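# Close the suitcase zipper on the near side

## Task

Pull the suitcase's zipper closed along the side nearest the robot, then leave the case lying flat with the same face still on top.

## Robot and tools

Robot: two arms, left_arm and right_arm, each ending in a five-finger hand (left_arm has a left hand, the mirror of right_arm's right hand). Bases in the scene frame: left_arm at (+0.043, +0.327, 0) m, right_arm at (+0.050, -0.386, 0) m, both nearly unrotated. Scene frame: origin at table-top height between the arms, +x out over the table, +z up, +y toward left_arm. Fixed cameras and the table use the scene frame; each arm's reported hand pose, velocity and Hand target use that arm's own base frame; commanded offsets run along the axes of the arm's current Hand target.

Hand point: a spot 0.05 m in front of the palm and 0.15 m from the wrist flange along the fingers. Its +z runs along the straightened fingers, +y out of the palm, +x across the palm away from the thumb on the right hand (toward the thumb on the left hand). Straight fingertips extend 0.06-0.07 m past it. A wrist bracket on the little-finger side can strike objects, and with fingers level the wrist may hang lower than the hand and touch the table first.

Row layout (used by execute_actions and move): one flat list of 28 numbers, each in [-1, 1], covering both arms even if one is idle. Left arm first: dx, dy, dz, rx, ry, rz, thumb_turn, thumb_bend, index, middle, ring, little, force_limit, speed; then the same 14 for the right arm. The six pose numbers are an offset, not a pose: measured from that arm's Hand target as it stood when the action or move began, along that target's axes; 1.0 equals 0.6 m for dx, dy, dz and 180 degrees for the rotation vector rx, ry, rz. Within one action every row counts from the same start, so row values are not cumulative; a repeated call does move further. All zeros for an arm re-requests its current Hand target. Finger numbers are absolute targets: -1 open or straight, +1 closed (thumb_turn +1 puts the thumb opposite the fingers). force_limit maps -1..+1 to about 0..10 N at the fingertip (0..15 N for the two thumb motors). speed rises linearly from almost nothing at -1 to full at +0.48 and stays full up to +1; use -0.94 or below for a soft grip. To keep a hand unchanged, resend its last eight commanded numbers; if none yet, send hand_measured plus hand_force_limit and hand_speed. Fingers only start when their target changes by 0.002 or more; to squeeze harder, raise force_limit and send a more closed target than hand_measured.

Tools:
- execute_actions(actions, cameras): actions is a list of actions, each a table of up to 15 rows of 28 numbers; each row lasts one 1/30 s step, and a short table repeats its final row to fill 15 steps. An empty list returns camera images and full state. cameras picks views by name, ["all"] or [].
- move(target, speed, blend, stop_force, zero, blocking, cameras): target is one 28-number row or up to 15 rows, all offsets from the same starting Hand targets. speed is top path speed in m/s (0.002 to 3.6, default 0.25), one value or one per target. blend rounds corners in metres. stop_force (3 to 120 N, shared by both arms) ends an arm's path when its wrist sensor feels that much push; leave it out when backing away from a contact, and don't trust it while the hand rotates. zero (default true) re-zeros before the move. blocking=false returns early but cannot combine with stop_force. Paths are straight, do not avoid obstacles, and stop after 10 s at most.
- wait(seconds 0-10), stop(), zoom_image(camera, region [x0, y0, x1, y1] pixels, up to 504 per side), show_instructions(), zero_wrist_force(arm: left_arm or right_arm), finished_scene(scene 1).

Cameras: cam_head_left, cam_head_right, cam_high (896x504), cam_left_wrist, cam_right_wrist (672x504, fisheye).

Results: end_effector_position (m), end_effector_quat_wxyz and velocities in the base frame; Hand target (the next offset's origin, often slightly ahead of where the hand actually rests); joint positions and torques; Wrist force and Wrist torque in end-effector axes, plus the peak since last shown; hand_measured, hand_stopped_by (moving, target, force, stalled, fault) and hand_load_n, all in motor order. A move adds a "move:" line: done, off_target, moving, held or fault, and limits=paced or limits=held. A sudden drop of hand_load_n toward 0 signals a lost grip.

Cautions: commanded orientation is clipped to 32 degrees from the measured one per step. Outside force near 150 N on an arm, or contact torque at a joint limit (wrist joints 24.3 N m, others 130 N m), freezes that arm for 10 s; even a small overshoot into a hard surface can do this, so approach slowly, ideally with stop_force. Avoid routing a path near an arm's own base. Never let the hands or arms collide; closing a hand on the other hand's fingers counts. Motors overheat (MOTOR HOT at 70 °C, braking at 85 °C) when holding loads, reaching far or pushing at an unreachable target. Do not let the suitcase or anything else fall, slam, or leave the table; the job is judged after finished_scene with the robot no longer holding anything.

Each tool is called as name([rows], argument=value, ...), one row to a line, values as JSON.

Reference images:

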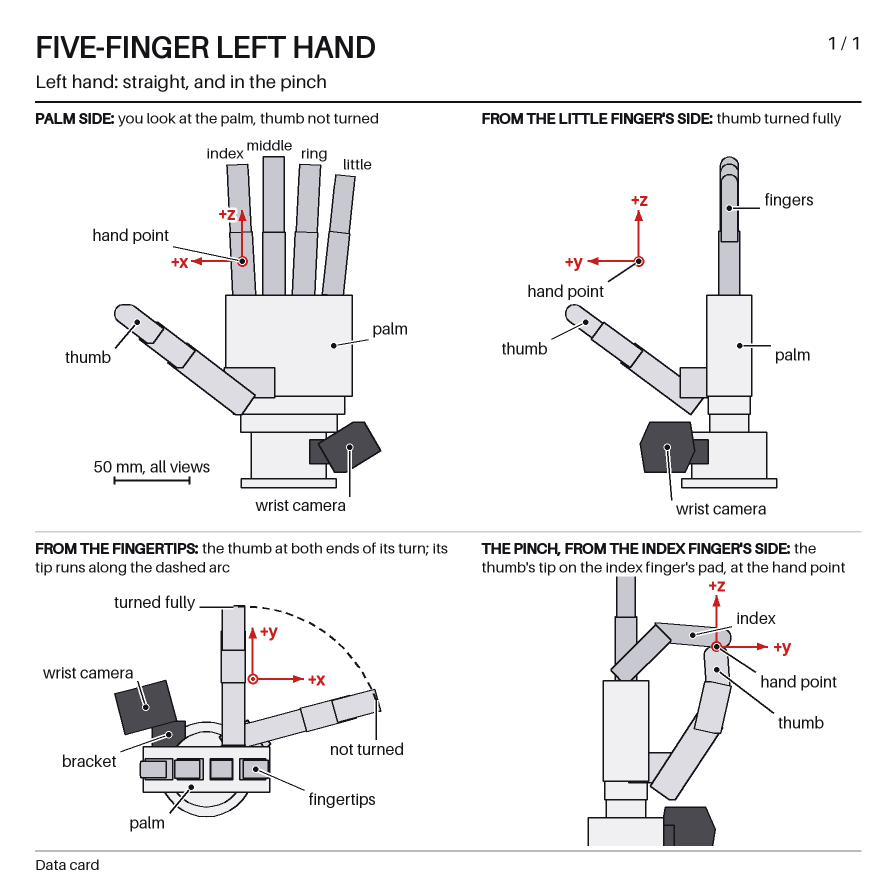

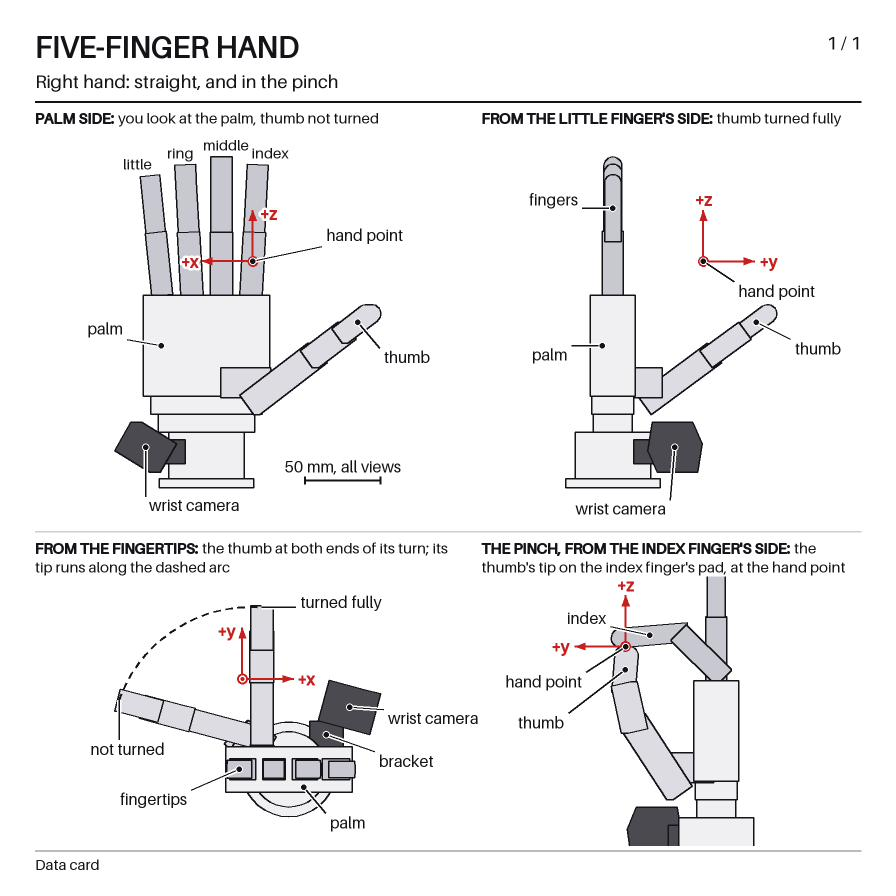

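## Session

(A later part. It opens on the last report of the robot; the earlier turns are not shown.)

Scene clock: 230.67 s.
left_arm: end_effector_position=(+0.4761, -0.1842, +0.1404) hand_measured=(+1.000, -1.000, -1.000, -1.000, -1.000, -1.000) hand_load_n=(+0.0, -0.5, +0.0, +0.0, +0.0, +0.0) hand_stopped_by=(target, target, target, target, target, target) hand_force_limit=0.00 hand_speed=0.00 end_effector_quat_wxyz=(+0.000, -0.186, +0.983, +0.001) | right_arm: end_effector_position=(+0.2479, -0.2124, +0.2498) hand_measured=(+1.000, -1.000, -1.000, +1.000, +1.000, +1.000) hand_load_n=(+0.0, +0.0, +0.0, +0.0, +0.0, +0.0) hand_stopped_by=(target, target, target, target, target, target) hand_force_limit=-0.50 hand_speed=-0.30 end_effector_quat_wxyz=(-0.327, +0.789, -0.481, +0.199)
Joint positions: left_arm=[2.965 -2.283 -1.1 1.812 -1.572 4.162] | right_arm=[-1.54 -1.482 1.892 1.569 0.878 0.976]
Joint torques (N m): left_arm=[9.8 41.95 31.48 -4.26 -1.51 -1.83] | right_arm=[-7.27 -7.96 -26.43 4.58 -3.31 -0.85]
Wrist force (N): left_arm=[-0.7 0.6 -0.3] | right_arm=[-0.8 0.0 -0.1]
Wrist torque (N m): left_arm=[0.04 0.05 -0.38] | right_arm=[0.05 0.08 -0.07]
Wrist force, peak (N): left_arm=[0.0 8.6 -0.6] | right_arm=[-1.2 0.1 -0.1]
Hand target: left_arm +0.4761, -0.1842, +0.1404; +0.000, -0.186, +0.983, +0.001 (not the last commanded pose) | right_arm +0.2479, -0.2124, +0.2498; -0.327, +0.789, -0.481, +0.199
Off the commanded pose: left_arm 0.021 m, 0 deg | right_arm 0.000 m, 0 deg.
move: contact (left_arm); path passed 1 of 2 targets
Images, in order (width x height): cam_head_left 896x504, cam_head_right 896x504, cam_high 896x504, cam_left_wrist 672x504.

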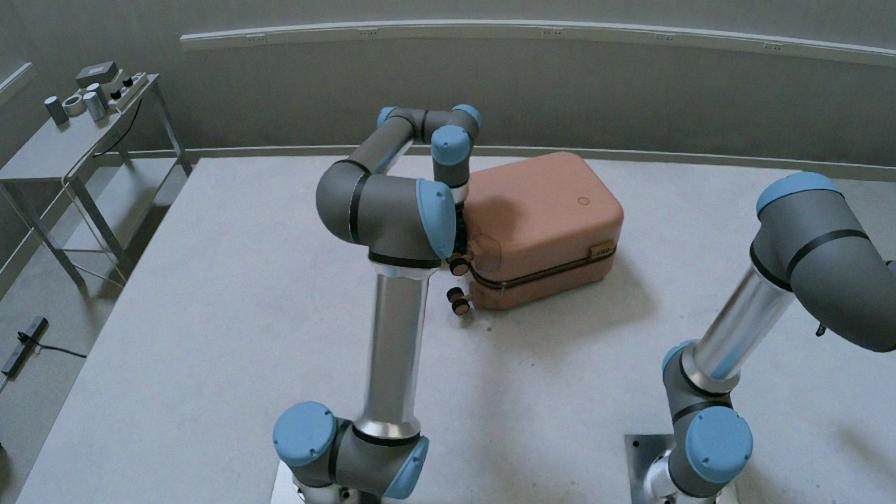

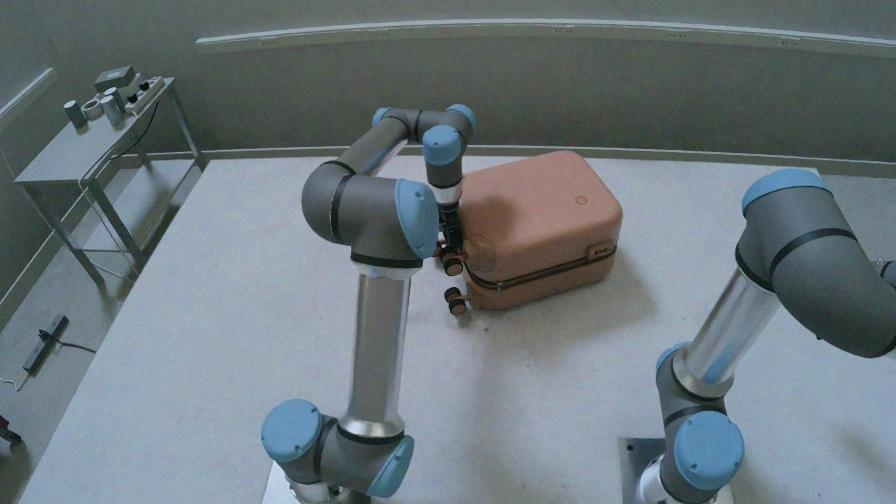

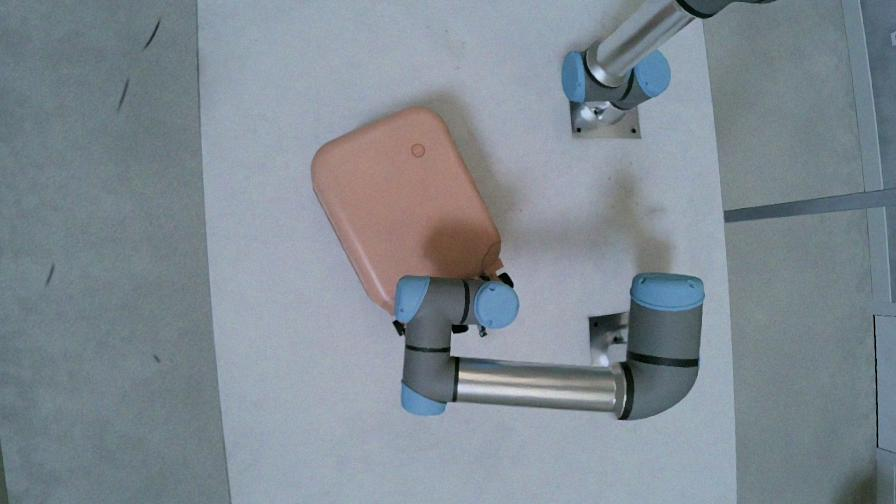

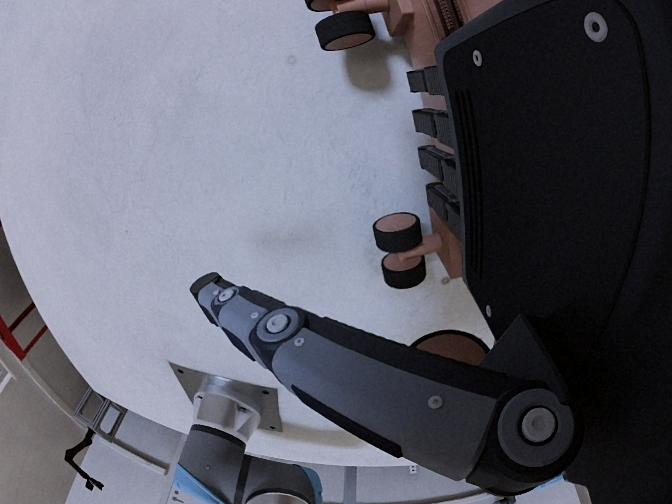

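move([
  [0,0,0,0,0,0,1,-1,-1,-1,-1,-1,0,0,-0.8255,-0.1382,0.4208,0,0.12,0.12,1,-1,-1,1,1,1,-0.5,-0.3],
  [0,0,0,0,0,0,1,-1,-1,-1,-1,-1,0,0,-0.8053,-0.2382,0.5665,0,0.1972,0.1972,1,-1,-1,1,1,1,-0.5,-0.3],
], cameras=["all"], speed=[0.4,0.25], blend=[0.03,0])

zoom_image(camera="cam_right_wrist", region=[180, 120, 320, 340])

zoom_image(camera="cam_high", region=[420, 140, 580, 300])

Scene clock: 233.17 s.
left_arm: end_effector_position=(+0.4761, -0.1842, +0.1404) hand_measured=(+1.000, -1.000, -1.000, -1.000, -1.000, -1.000) hand_load_n=(+0.0, +0.0, +0.0, +0.0, +0.0, +0.0) hand_stopped_by=(target, target, target, target, target, target) hand_force_limit=0.00 hand_speed=0.00 end_effector_quat_wxyz=(+0.000, -0.186, +0.983, +0.001) | right_arm: end_effector_position=(+0.2453, -0.0616, +0.2137) hand_measured=(+1.000, -1.000, -1.000, +1.000, +1.000, +1.000) hand_load_n=(+0.0, +0.0, +0.0, +0.0, +0.0, +0.0) hand_stopped_by=(target, target, target, target, target, target) hand_force_limit=-0.50 hand_speed=-0.30 end_effector_quat_wxyz=(-0.312, +0.752, -0.538, +0.219)
Joint positions: left_arm=[2.965 -2.283 -1.1 1.812 -1.572 4.162] | right_arm=[-1.6 -1.88 2.321 1.472 0.853 1.083]
Joint torques (N m): left_arm=[11.94 31.55 31.3 -4.3 -2.07 -1.87] | right_arm=[8.43 8.18 -5.36 1.78 -0.79 -1.24]
Wrist force (N): left_arm=[-0.5 0.4 -0.7] | right_arm=[-0.5 0.2 0.5]
Wrist torque (N m): left_arm=[0.04 0.01 -0.36] | right_arm=[0.05 0.00 -0.03]
Wrist force, peak (N): left_arm=[-0.7 0.7 -0.7] | right_arm=[-12.0 -1.8 4.3]
Hand target: left_arm +0.4761, -0.1842, +0.1404; +0.000, -0.186, +0.983, +0.001 | right_arm +0.2453, -0.0615, +0.2136; -0.312, +0.752, -0.538, +0.219 (not the last commanded pose)
Off the commanded pose: left_arm 0.000 m, 0 deg | right_arm 0.455 m, 42 deg.
move: held (right_arm; a check stopped the path); path passed 0 of 2 targets; limits=held
pose unreachable (right arm): on one or more control steps of this call, first in action 0 (counted from 0), this arm could not follow its commanded pose, so it was not sent that pose on those steps. It may still have moved: this result reports where it is.
cause: moving toward the commanded pose would bring two parts of the arm too close to each other (joints 3 (elbow) to 6 (wrist 3) lie between them).

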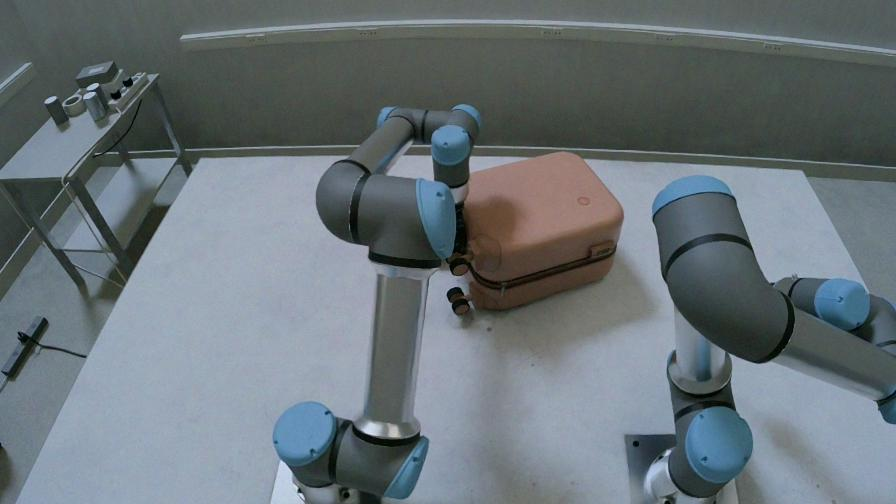

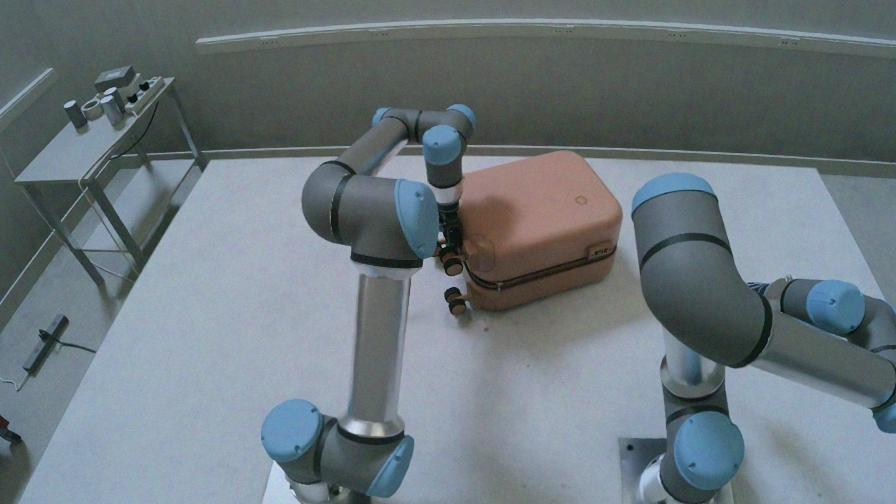

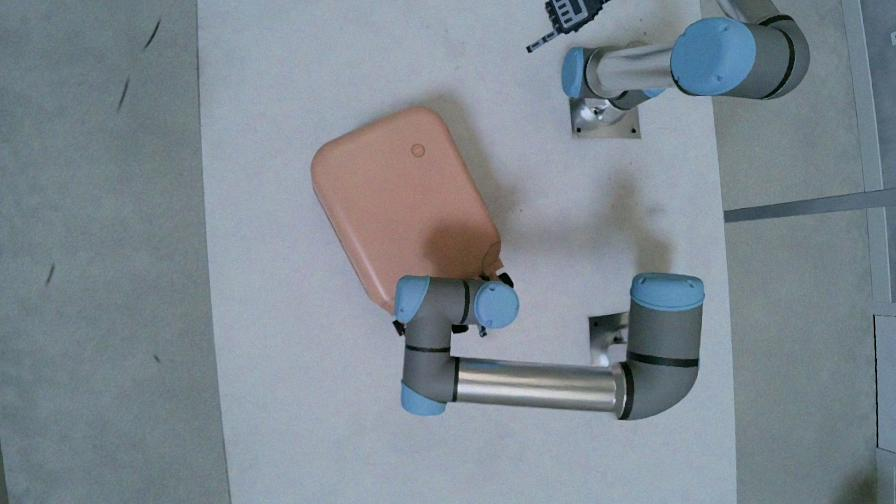

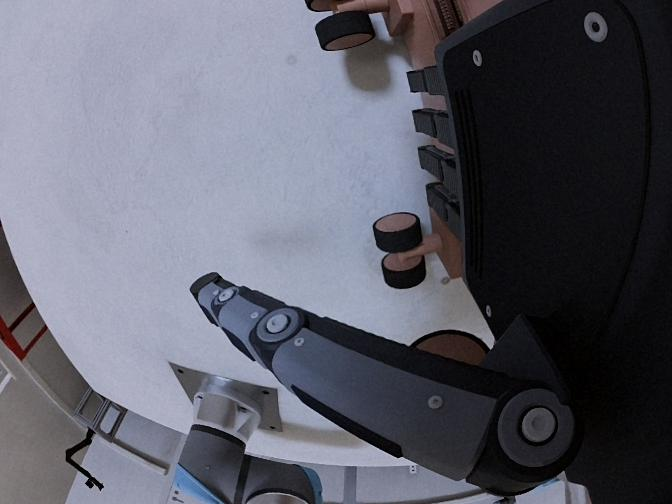

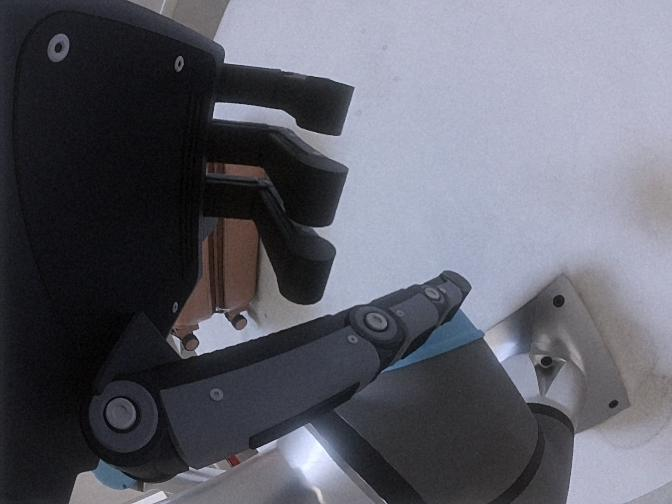

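Scaled by 2.291 from the camera's 672x504 image, which has a finer 960x720 frame.

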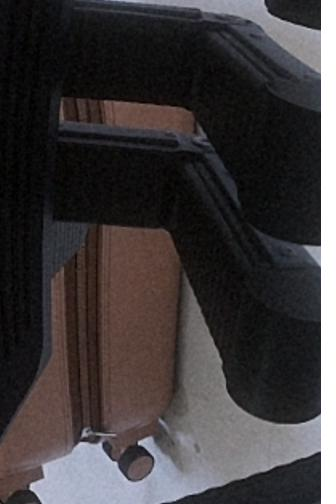

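Scaled by 3.150 from the camera's 896x504 image, which has a finer 1280x720 frame.

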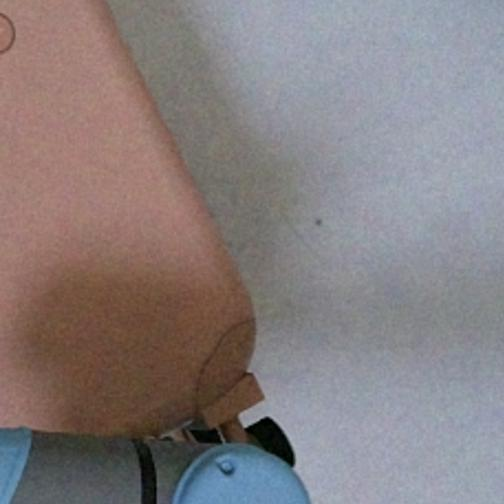

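move([
  [0,0,0,0,0,0,1,-1,-1,-1,-1,-1,0,0,0.1545,-0.1727,0.0877,0,0,0,1,-1,-1,1,1,1,-0.5,-0.3],
  [0,0,0,0,0,0,1,-1,-1,-1,-1,-1,0,0,-0.2442,-0.2002,0.2332,0,0,0,1,-1,-1,1,1,1,-0.5,-0.3],
  [0,0,0,0,0,0,1,-1,-1,-1,-1,-1,0,0,-0.6248,-0.074,0.2483,0,0.1,0.1,1,-1,-1,1,1,1,-0.5,-0.3],
  [0,0,0,0,0,0,1,-1,-1,-1,-1,-1,0,0,-0.6392,-0.1405,0.3838,0,0.1654,0.1654,1,-1,-1,1,1,1,-0.5,-0.3],
], cameras=["cam_high","cam_right_wrist","cam_head_left"], speed=[0.3,0.4,0.35,0.2], blend=[0.04,0.04,0.03,0])

zoom_image(camera="cam_right_wrist", region=[180, 160, 320, 340])

zoom_image(camera="cam_high", region=[420, 140, 580, 300])

Scene clock: 237.27 s.
left_arm: end_effector_position=(+0.4761, -0.1842, +0.1404) hand_measured=(+1.000, -1.000, -1.000, -1.000, -1.000, -1.000) hand_load_n=(+0.0, +0.0, +0.0, +0.0, +0.0, +0.0) hand_stopped_by=(target, target, target, target, target, target) hand_force_limit=0.00 hand_speed=0.00 end_effector_quat_wxyz=(+0.000, -0.186, +0.983, +0.001) | right_arm: end_effector_position=(+0.2704, +0.3469, +0.1342) hand_measured=(+1.000, -1.000, -1.000, +1.000, +1.000, +1.000) hand_load_n=(+0.0, +0.0, -0.5, +0.0, +0.0, +0.0) hand_stopped_by=(target, target, target, target, target, target) hand_force_limit=-0.50 hand_speed=-0.30 end_effector_quat_wxyz=(+0.245, -0.591, +0.711, -0.291)
Joint positions: left_arm=[2.965 -2.283 -1.1 1.812 -1.572 4.162] | right_arm=[0.823 -1.384 1.858 0.605 2.206 3.984]
Joint torques (N m): left_arm=[12.8 31.85 30.8 -4.29 -2.12 -1.8] | right_arm=[7.04 -29.73 -5.63 0.73 -1.85 -0.87]
Wrist force (N): left_arm=[-0.4 0.7 -0.7] | right_arm=[-0.7 -0.2 0.3]
Wrist torque (N m): left_arm=[0.08 -0.01 -0.36] | right_arm=[0.00 0.04 0.00]
Wrist force, peak (N): left_arm=[-0.6 0.7 -0.8] | right_arm=[-4.0 -0.6 3.5]
Hand target: left_arm +0.4761, -0.1842, +0.1404; +0.000, -0.186, +0.983, +0.001 | right_arm +0.2704, +0.3470, +0.1341; +0.245, -0.591, +0.711, -0.291 (not the last commanded pose)
Off the commanded pose: left_arm 0.000 m, 0 deg | right_arm 0.069 m, 13 deg.
move: held (right_arm; a check stopped the path); path passed 3 of 4 targets; limits=held
pose unreachable (right arm): on one or more control steps of this call, first in action 0 (counted from 0), this arm could not follow its commanded pose, so it was not sent that pose on those steps. It may still have moved: this result reports where it is.
cause: moving toward the commanded pose would bring a part of the arm too close to another arm (a part of this arm just beyond joint 4 (wrist 1) and a part of the left arm just beyond its joint 2 (shoulder lift), where that arm would come to rest).
Images, in order (width x height): cam_head_left 896x504, cam_high 896x504, cam_right_wrist 672x504.

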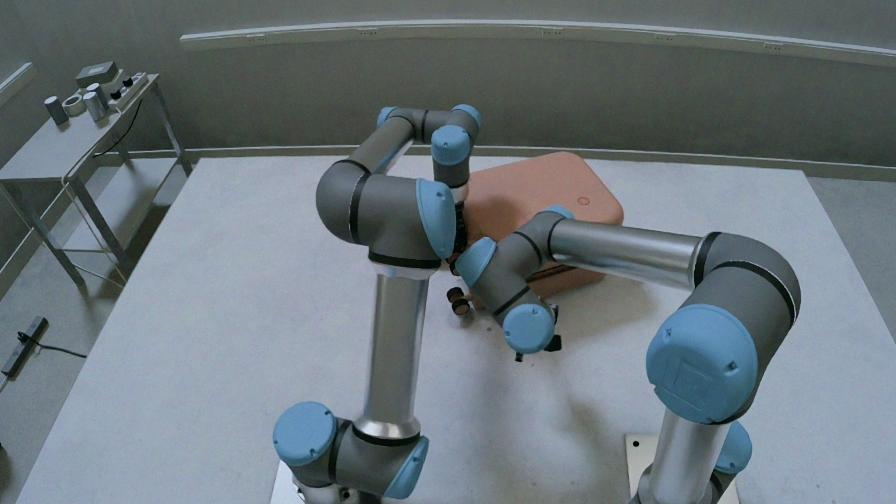

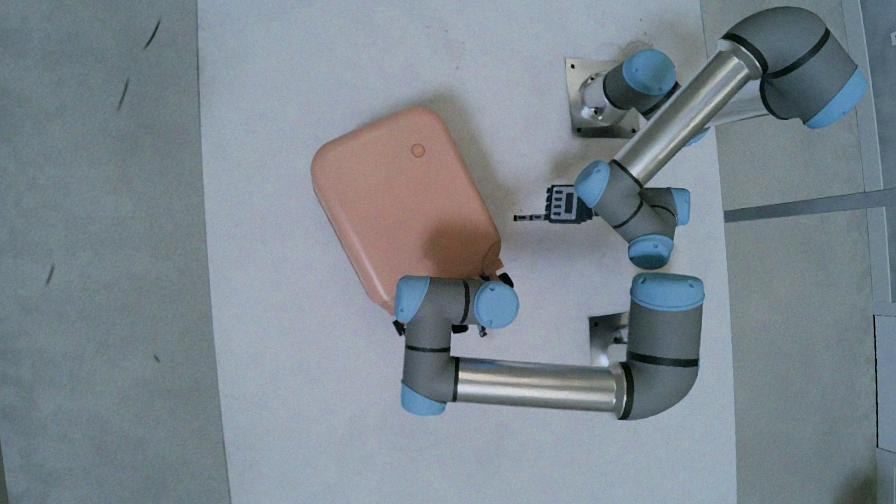

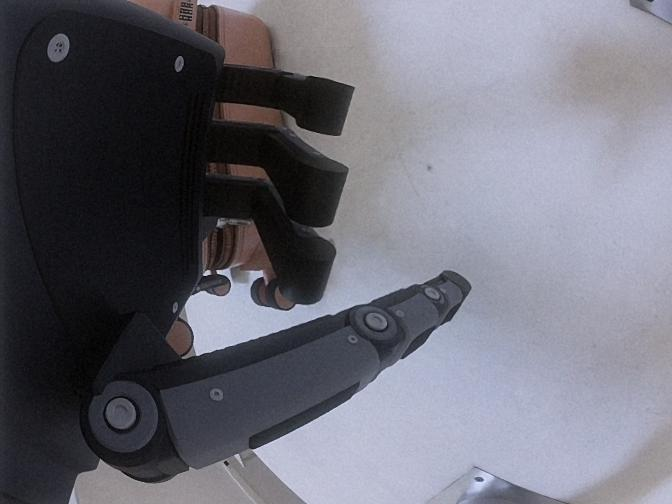

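Scaled by 2.800 from the camera's 672x504 image, which has a finer 960x720 frame.

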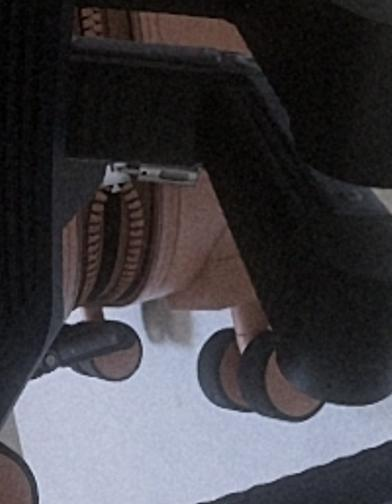

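Scaled by 3.150 from the camera's 896x504 image, which has a finer 1280x720 frame.

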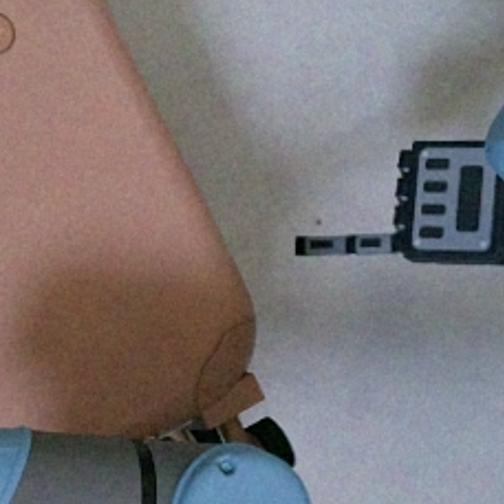

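move([
  [0,0,0,0,0,0,1,-1,-1,-1,-1,-1,0,0,-0.0302,-0.0288,0.0855,0,0,0,1,-1,-1,1,1,1,-0.5,-0.3],
], cameras=["cam_high","cam_right_wrist","cam_head_left"], speed=0.1)

zoom_image(camera="cam_right_wrist", region=[180, 160, 320, 340])

zoom_image(camera="cam_head_left", region=[440, 220, 580, 330])

Scene clock: 239.10 s.
left_arm: end_effector_position=(+0.4761, -0.1842, +0.1404) hand_measured=(+1.000, -1.000, -1.000, -1.000, -1.000, -1.000) hand_load_n=(+0.0, +0.0, +0.0, +0.0, +0.0, +0.0) hand_stopped_by=(target, target, target, target, target, target) hand_force_limit=0.00 hand_speed=0.00 end_effector_quat_wxyz=(+0.000, -0.186, +0.983, +0.001) | right_arm: end_effector_position=(+0.3213, +0.3562, +0.1100) hand_measured=(+1.000, -1.000, -1.000, +1.000, +1.000, +1.000) hand_load_n=(+0.0, +0.0, +0.0, +0.0, +0.0, +0.0) hand_stopped_by=(target, target, target, target, target, target) hand_force_limit=-0.50 hand_speed=-0.30 end_effector_quat_wxyz=(+0.245, -0.591, +0.711, -0.291)
Joint positions: left_arm=[2.965 -2.283 -1.1 1.812 -1.572 4.162] | right_arm=[0.741 -1.299 1.806 0.521 2.164 3.896]
Joint torques (N m): left_arm=[12.44 31.91 30.85 -4.35 -2.16 -1.78] | right_arm=[6.46 -33.62 -4.92 3.17 3.3 1.67]
Wrist force (N): left_arm=[-0.4 0.6 -0.6] | right_arm=[-0.8 0.4 0.5]
Wrist torque (N m): left_arm=[0.06 -0.01 -0.36] | right_arm=[0.04 0.04 0.00]
Wrist force, peak (N): left_arm=[-0.4 0.7 -0.9] | right_arm=[-1.0 0.1 1.2]
Hand target: left_arm +0.4761, -0.1842, +0.1404; +0.000, -0.186, +0.983, +0.001 | right_arm +0.3213, +0.3561, +0.1099; +0.245, -0.591, +0.711, -0.291
Off the commanded pose: left_arm 0.000 m, 0 deg | right_arm 0.000 m, 0 deg.
move: done
Images, in order (width x height): cam_head_left 896x504, cam_high 896x504, cam_right_wrist 672x504.

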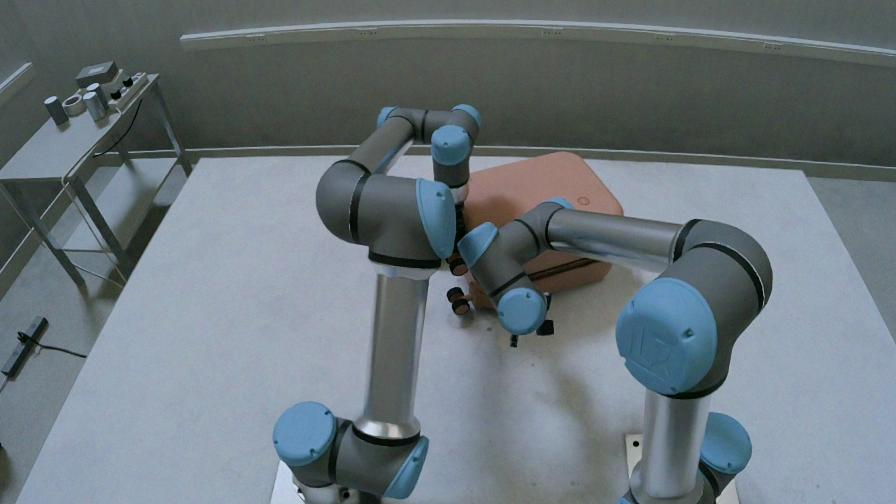

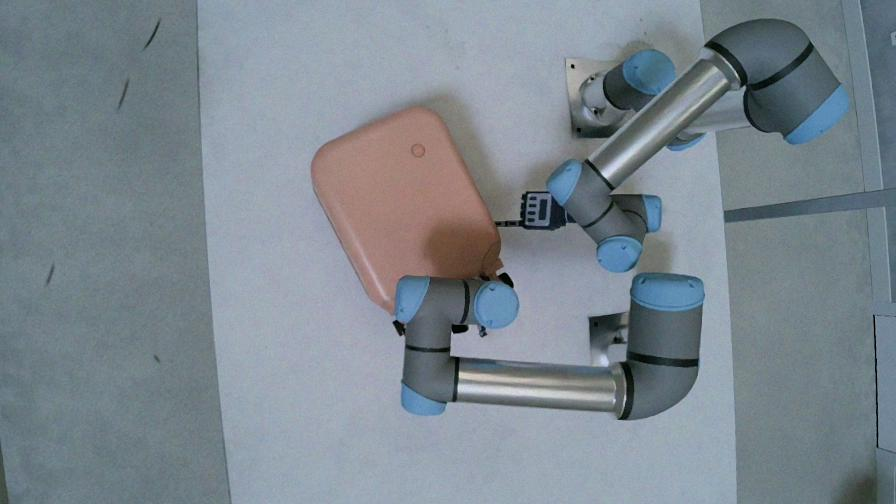

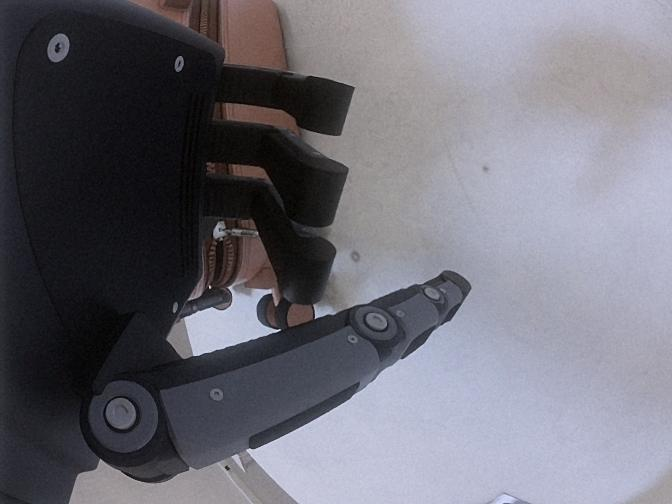

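Scaled by 2.800 from the camera's 672x504 image, which has a finer 960x720 frame.

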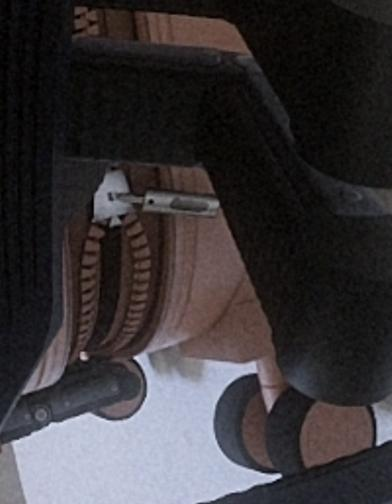

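Scaled by 3.600 from the camera's 896x504 image, which has a finer 1280x720 frame.

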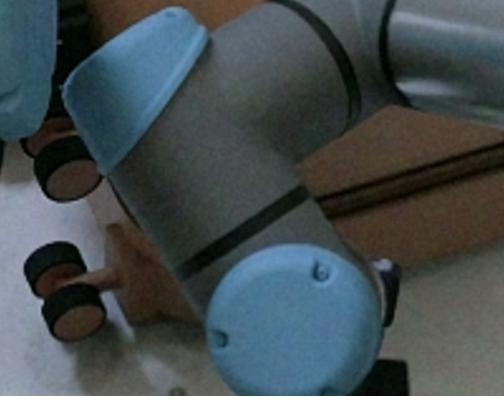

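move([
  [0,0,0,0,0,0,1,-1,-1,-1,-1,-1,0,0,0.0169,-0.0076,0.0076,0,0,0,1,-1,-1,1,1,1,-0.5,-0.3],
  [0,0,0,0,0,0,1,-1,-1,-1,-1,-1,0,0,-0.0188,-0.0474,0.0474,0,0,0,1,-1,-1,1,1,1,-0.5,-0.3],
], cameras=["cam_high","cam_right_wrist"], speed=[0.1,0.02], stop_force=3)

zoom_image(camera="cam_right_wrist", region=[180, 160, 320, 340])

zoom_image(camera="cam_high", region=[440, 170, 560, 290])

Scene clock: 242.90 s.
left_arm: end_effector_position=(+0.4761, -0.1842, +0.1404) hand_measured=(+1.000, -1.000, -1.000, -1.000, -1.000, -1.000) hand_load_n=(+0.5, +0.0, +0.0, +0.0, +0.0, +0.0) hand_stopped_by=(target, target, target, target, target, target) hand_force_limit=0.00 hand_speed=0.00 end_effector_quat_wxyz=(+0.000, -0.186, +0.983, +0.001) | right_arm: end_effector_position=(+0.3469, +0.3535, +0.1098) hand_measured=(+1.000, -1.000, -1.000, +1.000, +1.000, +1.000) hand_load_n=(+0.0, +0.0, -2.0, +0.0, +0.0, +0.0) hand_stopped_by=(target, target, target, target, target, target) hand_force_limit=-0.50 hand_speed=-0.30 end_effector_quat_wxyz=(+0.245, -0.591, +0.711, -0.291)
Joint positions: left_arm=[2.965 -2.283 -1.1 1.812 -1.572 4.162] | right_arm=[0.691 -1.281 1.776 0.506 2.138 3.846]
Joint torques (N m): left_arm=[12.17 31.45 30.98 -4.29 -2.15 -1.68] | right_arm=[7.7 -34.86 -7.08 -0.23 3.2 1.84]
Wrist force (N): left_arm=[-0.4 0.6 -0.4] | right_arm=[0.6 1.7 -0.5]
Wrist torque (N m): left_arm=[0.06 0.00 -0.36] | right_arm=[0.08 0.17 0.08]
Wrist force, peak (N): left_arm=[-0.3 0.9 -0.8] | right_arm=[2.7 3.2 -3.7]
Hand target: left_arm +0.4761, -0.1842, +0.1404; +0.000, -0.186, +0.983, +0.001 | right_arm +0.3469, +0.3535, +0.1098; +0.245, -0.591, +0.711, -0.291 (not the last commanded pose)
Off the commanded pose: left_arm 0.000 m, 0 deg | right_arm 0.017 m, 0 deg.
move: contact (right_arm); path passed 1 of 2 targets
Images, in order (width x height): cam_high 896x504, cam_right_wrist 672x504.

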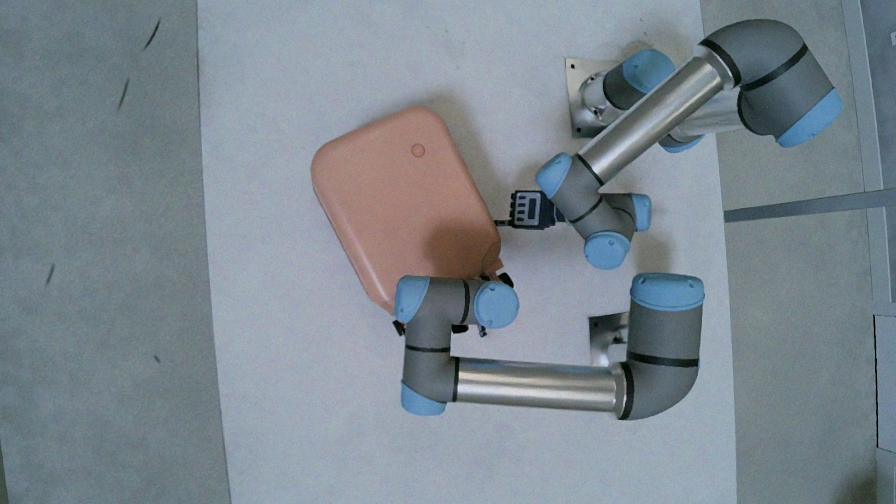

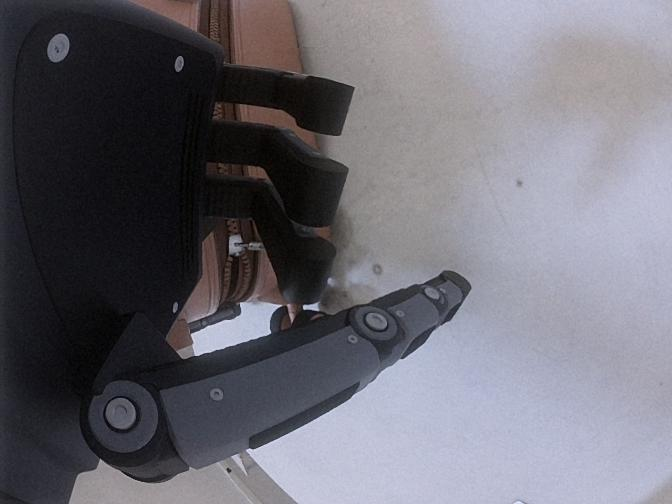

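Scaled by 2.800 from the camera's 672x504 image, which has a finer 960x720 frame.

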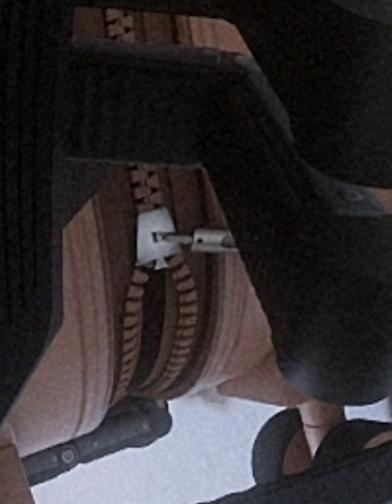

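Scaled by 4.200 from the camera's 896x504 image, which has a finer 1280x720 frame.

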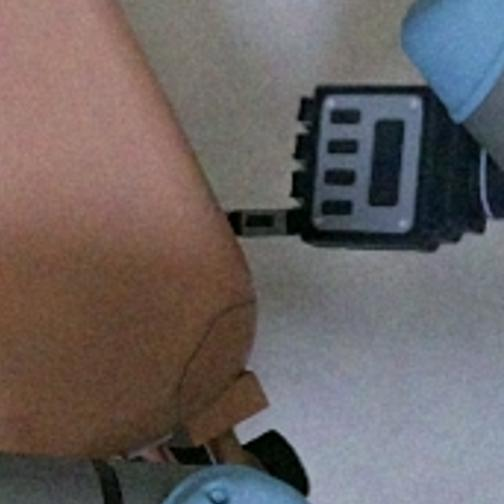

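move([
  [0,0,0,0,0,0,1,-1,-1,-1,-1,-1,0,0,-0.0422,0.019,-0.019,0,0,0,1,-1,-1,1,1,1,-0.5,-0.3],
], cameras=["cam_high","cam_right_wrist"], speed=0.02, stop_force=20)

zoom_image(camera="cam_right_wrist", region=[180, 160, 320, 340])

Scene clock: 246.57 s.
left_arm: end_effector_position=(+0.4761, -0.1842, +0.1404) hand_measured=(+1.000, -1.000, -1.000, -1.000, -1.000, -1.000) hand_load_n=(+0.0, +0.0, +0.0, +0.0, +0.0, +0.0) hand_stopped_by=(target, target, target, target, target, target) hand_force_limit=0.00 hand_speed=0.00 end_effector_quat_wxyz=(+0.000, -0.186, +0.983, +0.001) | right_arm: end_effector_position=(+0.3357, +0.3813, +0.1100) hand_measured=(+1.000, -1.000, -1.000, +1.000, +1.000, +1.000) hand_load_n=(+0.0, +0.0, -1.0, +0.0, +0.0, +0.0) hand_stopped_by=(target, target, target, target, target, target) hand_force_limit=-0.50 hand_speed=-0.30 end_effector_quat_wxyz=(+0.245, -0.591, +0.711, -0.291)
Joint positions: left_arm=[2.965 -2.283 -1.1 1.812 -1.572 4.162] | right_arm=[0.763 -1.231 1.717 0.556 2.176 3.919]
Joint torques (N m): left_arm=[12.75 32.1 31.2 -4.17 -2.12 -1.55] | right_arm=[-7.73 -36.53 -6.1 0.61 -1.9 -1.22]
Wrist force (N): left_arm=[-0.5 0.7 -0.7] | right_arm=[-0.7 0.7 -0.3]
Wrist torque (N m): left_arm=[0.07 0.00 -0.36] | right_arm=[0.05 0.06 0.01]
Wrist force, peak (N): left_arm=[-0.7 0.6 -0.8] | right_arm=[4.0 0.1 1.1]
Hand target: left_arm +0.4761, -0.1842, +0.1404; +0.000, -0.186, +0.983, +0.001 | right_arm +0.3357, +0.3813, +0.1100; +0.245, -0.591, +0.711, -0.291
Off the commanded pose: left_arm 0.000 m, 0 deg | right_arm 0.000 m, 0 deg.
move: done
Images, in order (width x height): cam_high 896x504, cam_right_wrist 672x504.

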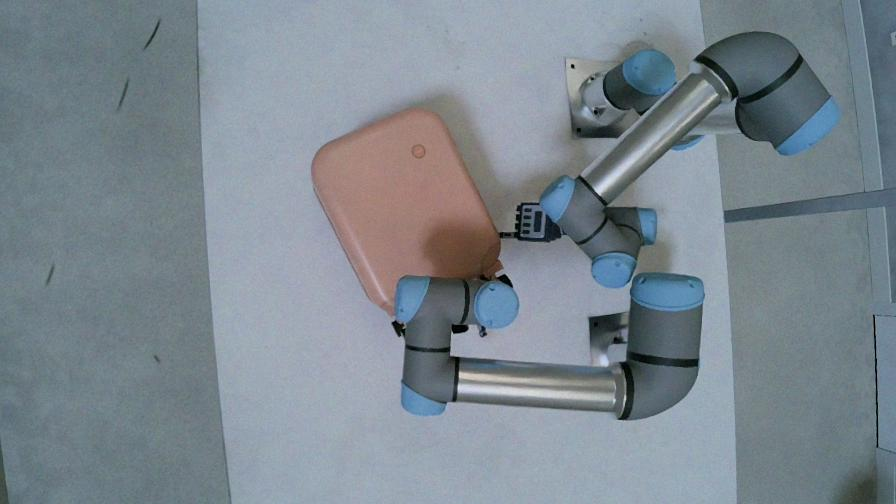

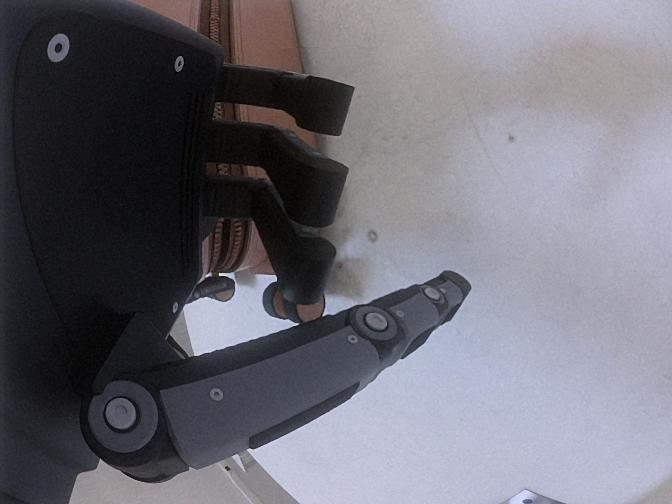

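Scaled by 2.800 from the camera's 672x504 image, which has a finer 960x720 frame.

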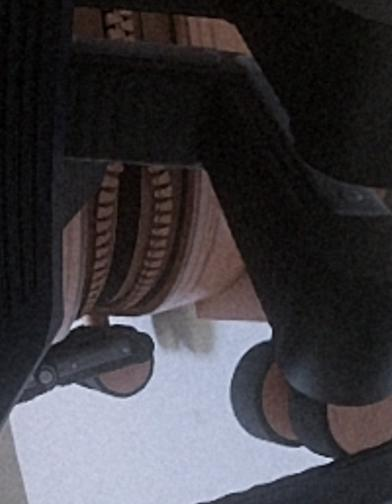

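move([
  [0,0,0,0,0,0,1,-1,-1,-1,-1,-1,0,0,0.0179,0.0199,-0.0199,0,0,0,1,-1,-1,1,1,1,-0.5,-0.3],
  [0,0,0,0,0,0,1,-1,-1,-1,-1,-1,0,0,0.0601,0.0009,-0.0009,0,0,0,1,-1,-1,1,1,1,-0.5,-0.3],
], cameras=["cam_right_wrist"], speed=0.1, blend=[0.004,0])

zoom_image(camera="cam_right_wrist", region=[180, 160, 320, 340])

Scene clock: 247.63 s.
left_arm: end_effector_position=(+0.4761, -0.1842, +0.1404) hand_measured=(+1.000, -1.000, -1.000, -1.000, -1.000, -1.000) hand_load_n=(+0.0, +0.0, +0.0, +0.0, +0.0, +0.0) hand_stopped_by=(target, target, target, target, target, target) hand_force_limit=0.00 hand_speed=0.00 end_effector_quat_wxyz=(+0.000, -0.186, +0.983, +0.001) | right_arm: end_effector_position=(+0.3352, +0.3811, +0.1100) hand_measured=(+1.000, -1.000, -1.000, +1.000, +1.000, +1.000) hand_load_n=(+0.5, -0.5, +0.0, +0.0, +0.0, +0.5) hand_stopped_by=(target, target, target, target, target, target) hand_force_limit=-0.50 hand_speed=-0.30 end_effector_quat_wxyz=(+0.245, -0.591, +0.711, -0.291)
Joint positions: left_arm=[2.965 -2.283 -1.1 1.812 -1.572 4.162] | right_arm=[0.763 -1.232 1.718 0.556 2.176 3.92]
Joint torques (N m): left_arm=[12.1 32.02 30.9 -4.31 -2.17 -1.51] | right_arm=[-3.49 -25.32 -19.52 1.54 -0.66 -0.21]
Wrist force (N): left_arm=[-0.4 0.6 -0.7] | right_arm=[-1.1 0.3 0.3]
Wrist torque (N m): left_arm=[0.06 -0.01 -0.35] | right_arm=[0.05 0.09 -0.02]
Wrist force, peak (N): left_arm=[-0.5 1.0 -0.8] | right_arm=[-1.3 0.1 0.5]
Hand target: left_arm +0.4761, -0.1842, +0.1404; +0.000, -0.186, +0.983, +0.001 | right_arm +0.3352, +0.3811, +0.1100; +0.245, -0.591, +0.711, -0.291 (not the last commanded pose)
Off the commanded pose: left_arm 0.000 m, 0 deg | right_arm 0.036 m, 0 deg.
move: held (right_arm; a check stopped the path); path passed 0 of 2 targets; limits=held
pose unreachable (right arm): on one or more control steps of this call, first in action 0 (counted from 0), this arm could not follow its commanded pose, so it was not sent that pose on those steps. It may still have moved: this result reports where it is.
cause: moving toward the commanded pose would bring a part of the arm too close to another arm (a part of this arm just beyond joint 4 (wrist 1) and a part of the left arm just beyond its joint 2 (shoulder lift), where that arm would come to rest).
Images, in order (width x height): cam_right_wrist 672x504.

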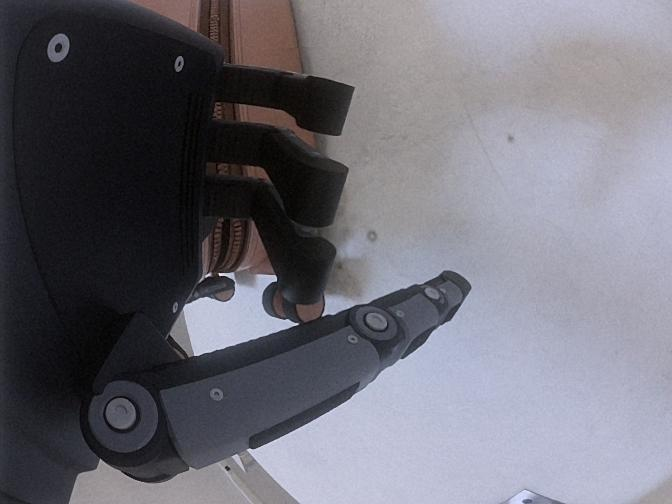

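Scaled by 2.800 from the camera's 672x504 image, which has a finer 960x720 frame.

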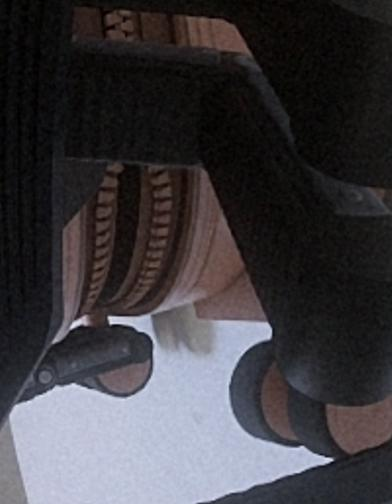

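move([
  [0,0,0,0,0,0,1,-1,-1,-1,-1,-1,0,0,0.0458,-0.015,0.015,0,0,0,1,-1,-1,1,1,1,-0.5,-0.3],
], cameras=["cam_right_wrist"], speed=0.1)

zoom_image(camera="cam_right_wrist", region=[180, 160, 320, 340])

Scene clock: 248.80 s.
left_arm: end_effector_position=(+0.4761, -0.1842, +0.1404) hand_measured=(+1.000, -1.000, -1.000, -1.000, -1.000, -1.000) hand_load_n=(+0.0, +0.0, +0.0, +0.0, +0.0, +0.0) hand_stopped_by=(target, target, target, target, target, target) hand_force_limit=0.00 hand_speed=0.00 end_effector_quat_wxyz=(+0.000, -0.186, +0.983, +0.001) | right_arm: end_effector_position=(+0.3427, +0.3518, +0.1098) hand_measured=(+1.000, -1.000, -1.000, +1.000, +1.000, +1.000) hand_load_n=(+0.0, -0.5, +0.0, +0.0, +0.0, +0.0) hand_stopped_by=(target, target, target, target, target, target) hand_force_limit=-0.50 hand_speed=-0.30 end_effector_quat_wxyz=(+0.245, -0.591, +0.711, -0.291) end_effector_velocity=(+0.001, +0.001, +0.001) end_effector_angular_velocity=(-0.001, -0.003, -0.002)
Joint positions: left_arm=[2.965 -2.283 -1.1 1.812 -1.572 4.162] | right_arm=[0.694 -1.289 1.787 0.505 2.14 3.849]
Joint velocities: left_arm=[within noise] | right_arm=[0.003 0.002 -0.004 0.002 0.005 0.004]
Joint torques (N m): left_arm=[12.35 31.72 31.03 -4.37 -2.12 -1.49] | right_arm=[7.05 -17.08 -27.9 3.38 3.28 1.73]
Wrist force (N): left_arm=[-0.5 0.7 -0.6] | right_arm=[-0.6 0.1 0.2]
Wrist torque (N m): left_arm=[0.07 0.01 -0.36] | right_arm=[0.04 0.04 -0.05]
Wrist force, peak (N): left_arm=[-0.6 0.8 -0.7] | right_arm=[-1.6 0.6 -0.1]
Hand target: left_arm +0.4761, -0.1842, +0.1404; +0.000, -0.186, +0.983, +0.001 | right_arm +0.3428, +0.3518, +0.1098; +0.245, -0.591, +0.711, -0.291
Off the commanded pose: left_arm 0.000 m, 0 deg | right_arm 0.000 m, 0 deg.
move: done
Images, in order (width x height): cam_right_wrist 672x504.

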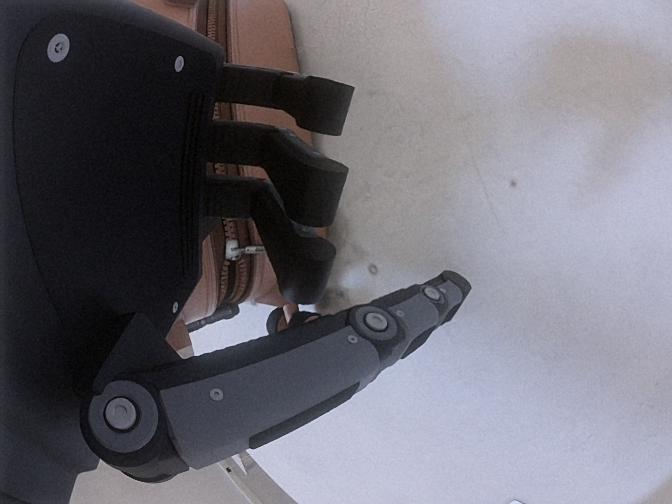

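Scaled by 2.800 from the camera's 672x504 image, which has a finer 960x720 frame.

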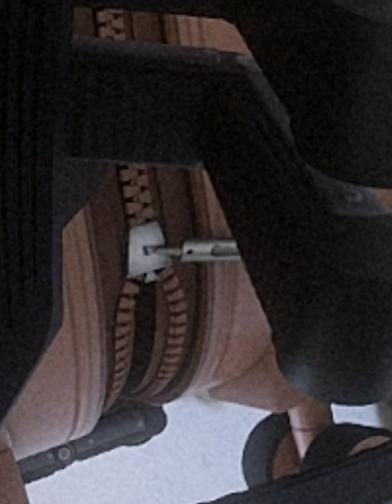

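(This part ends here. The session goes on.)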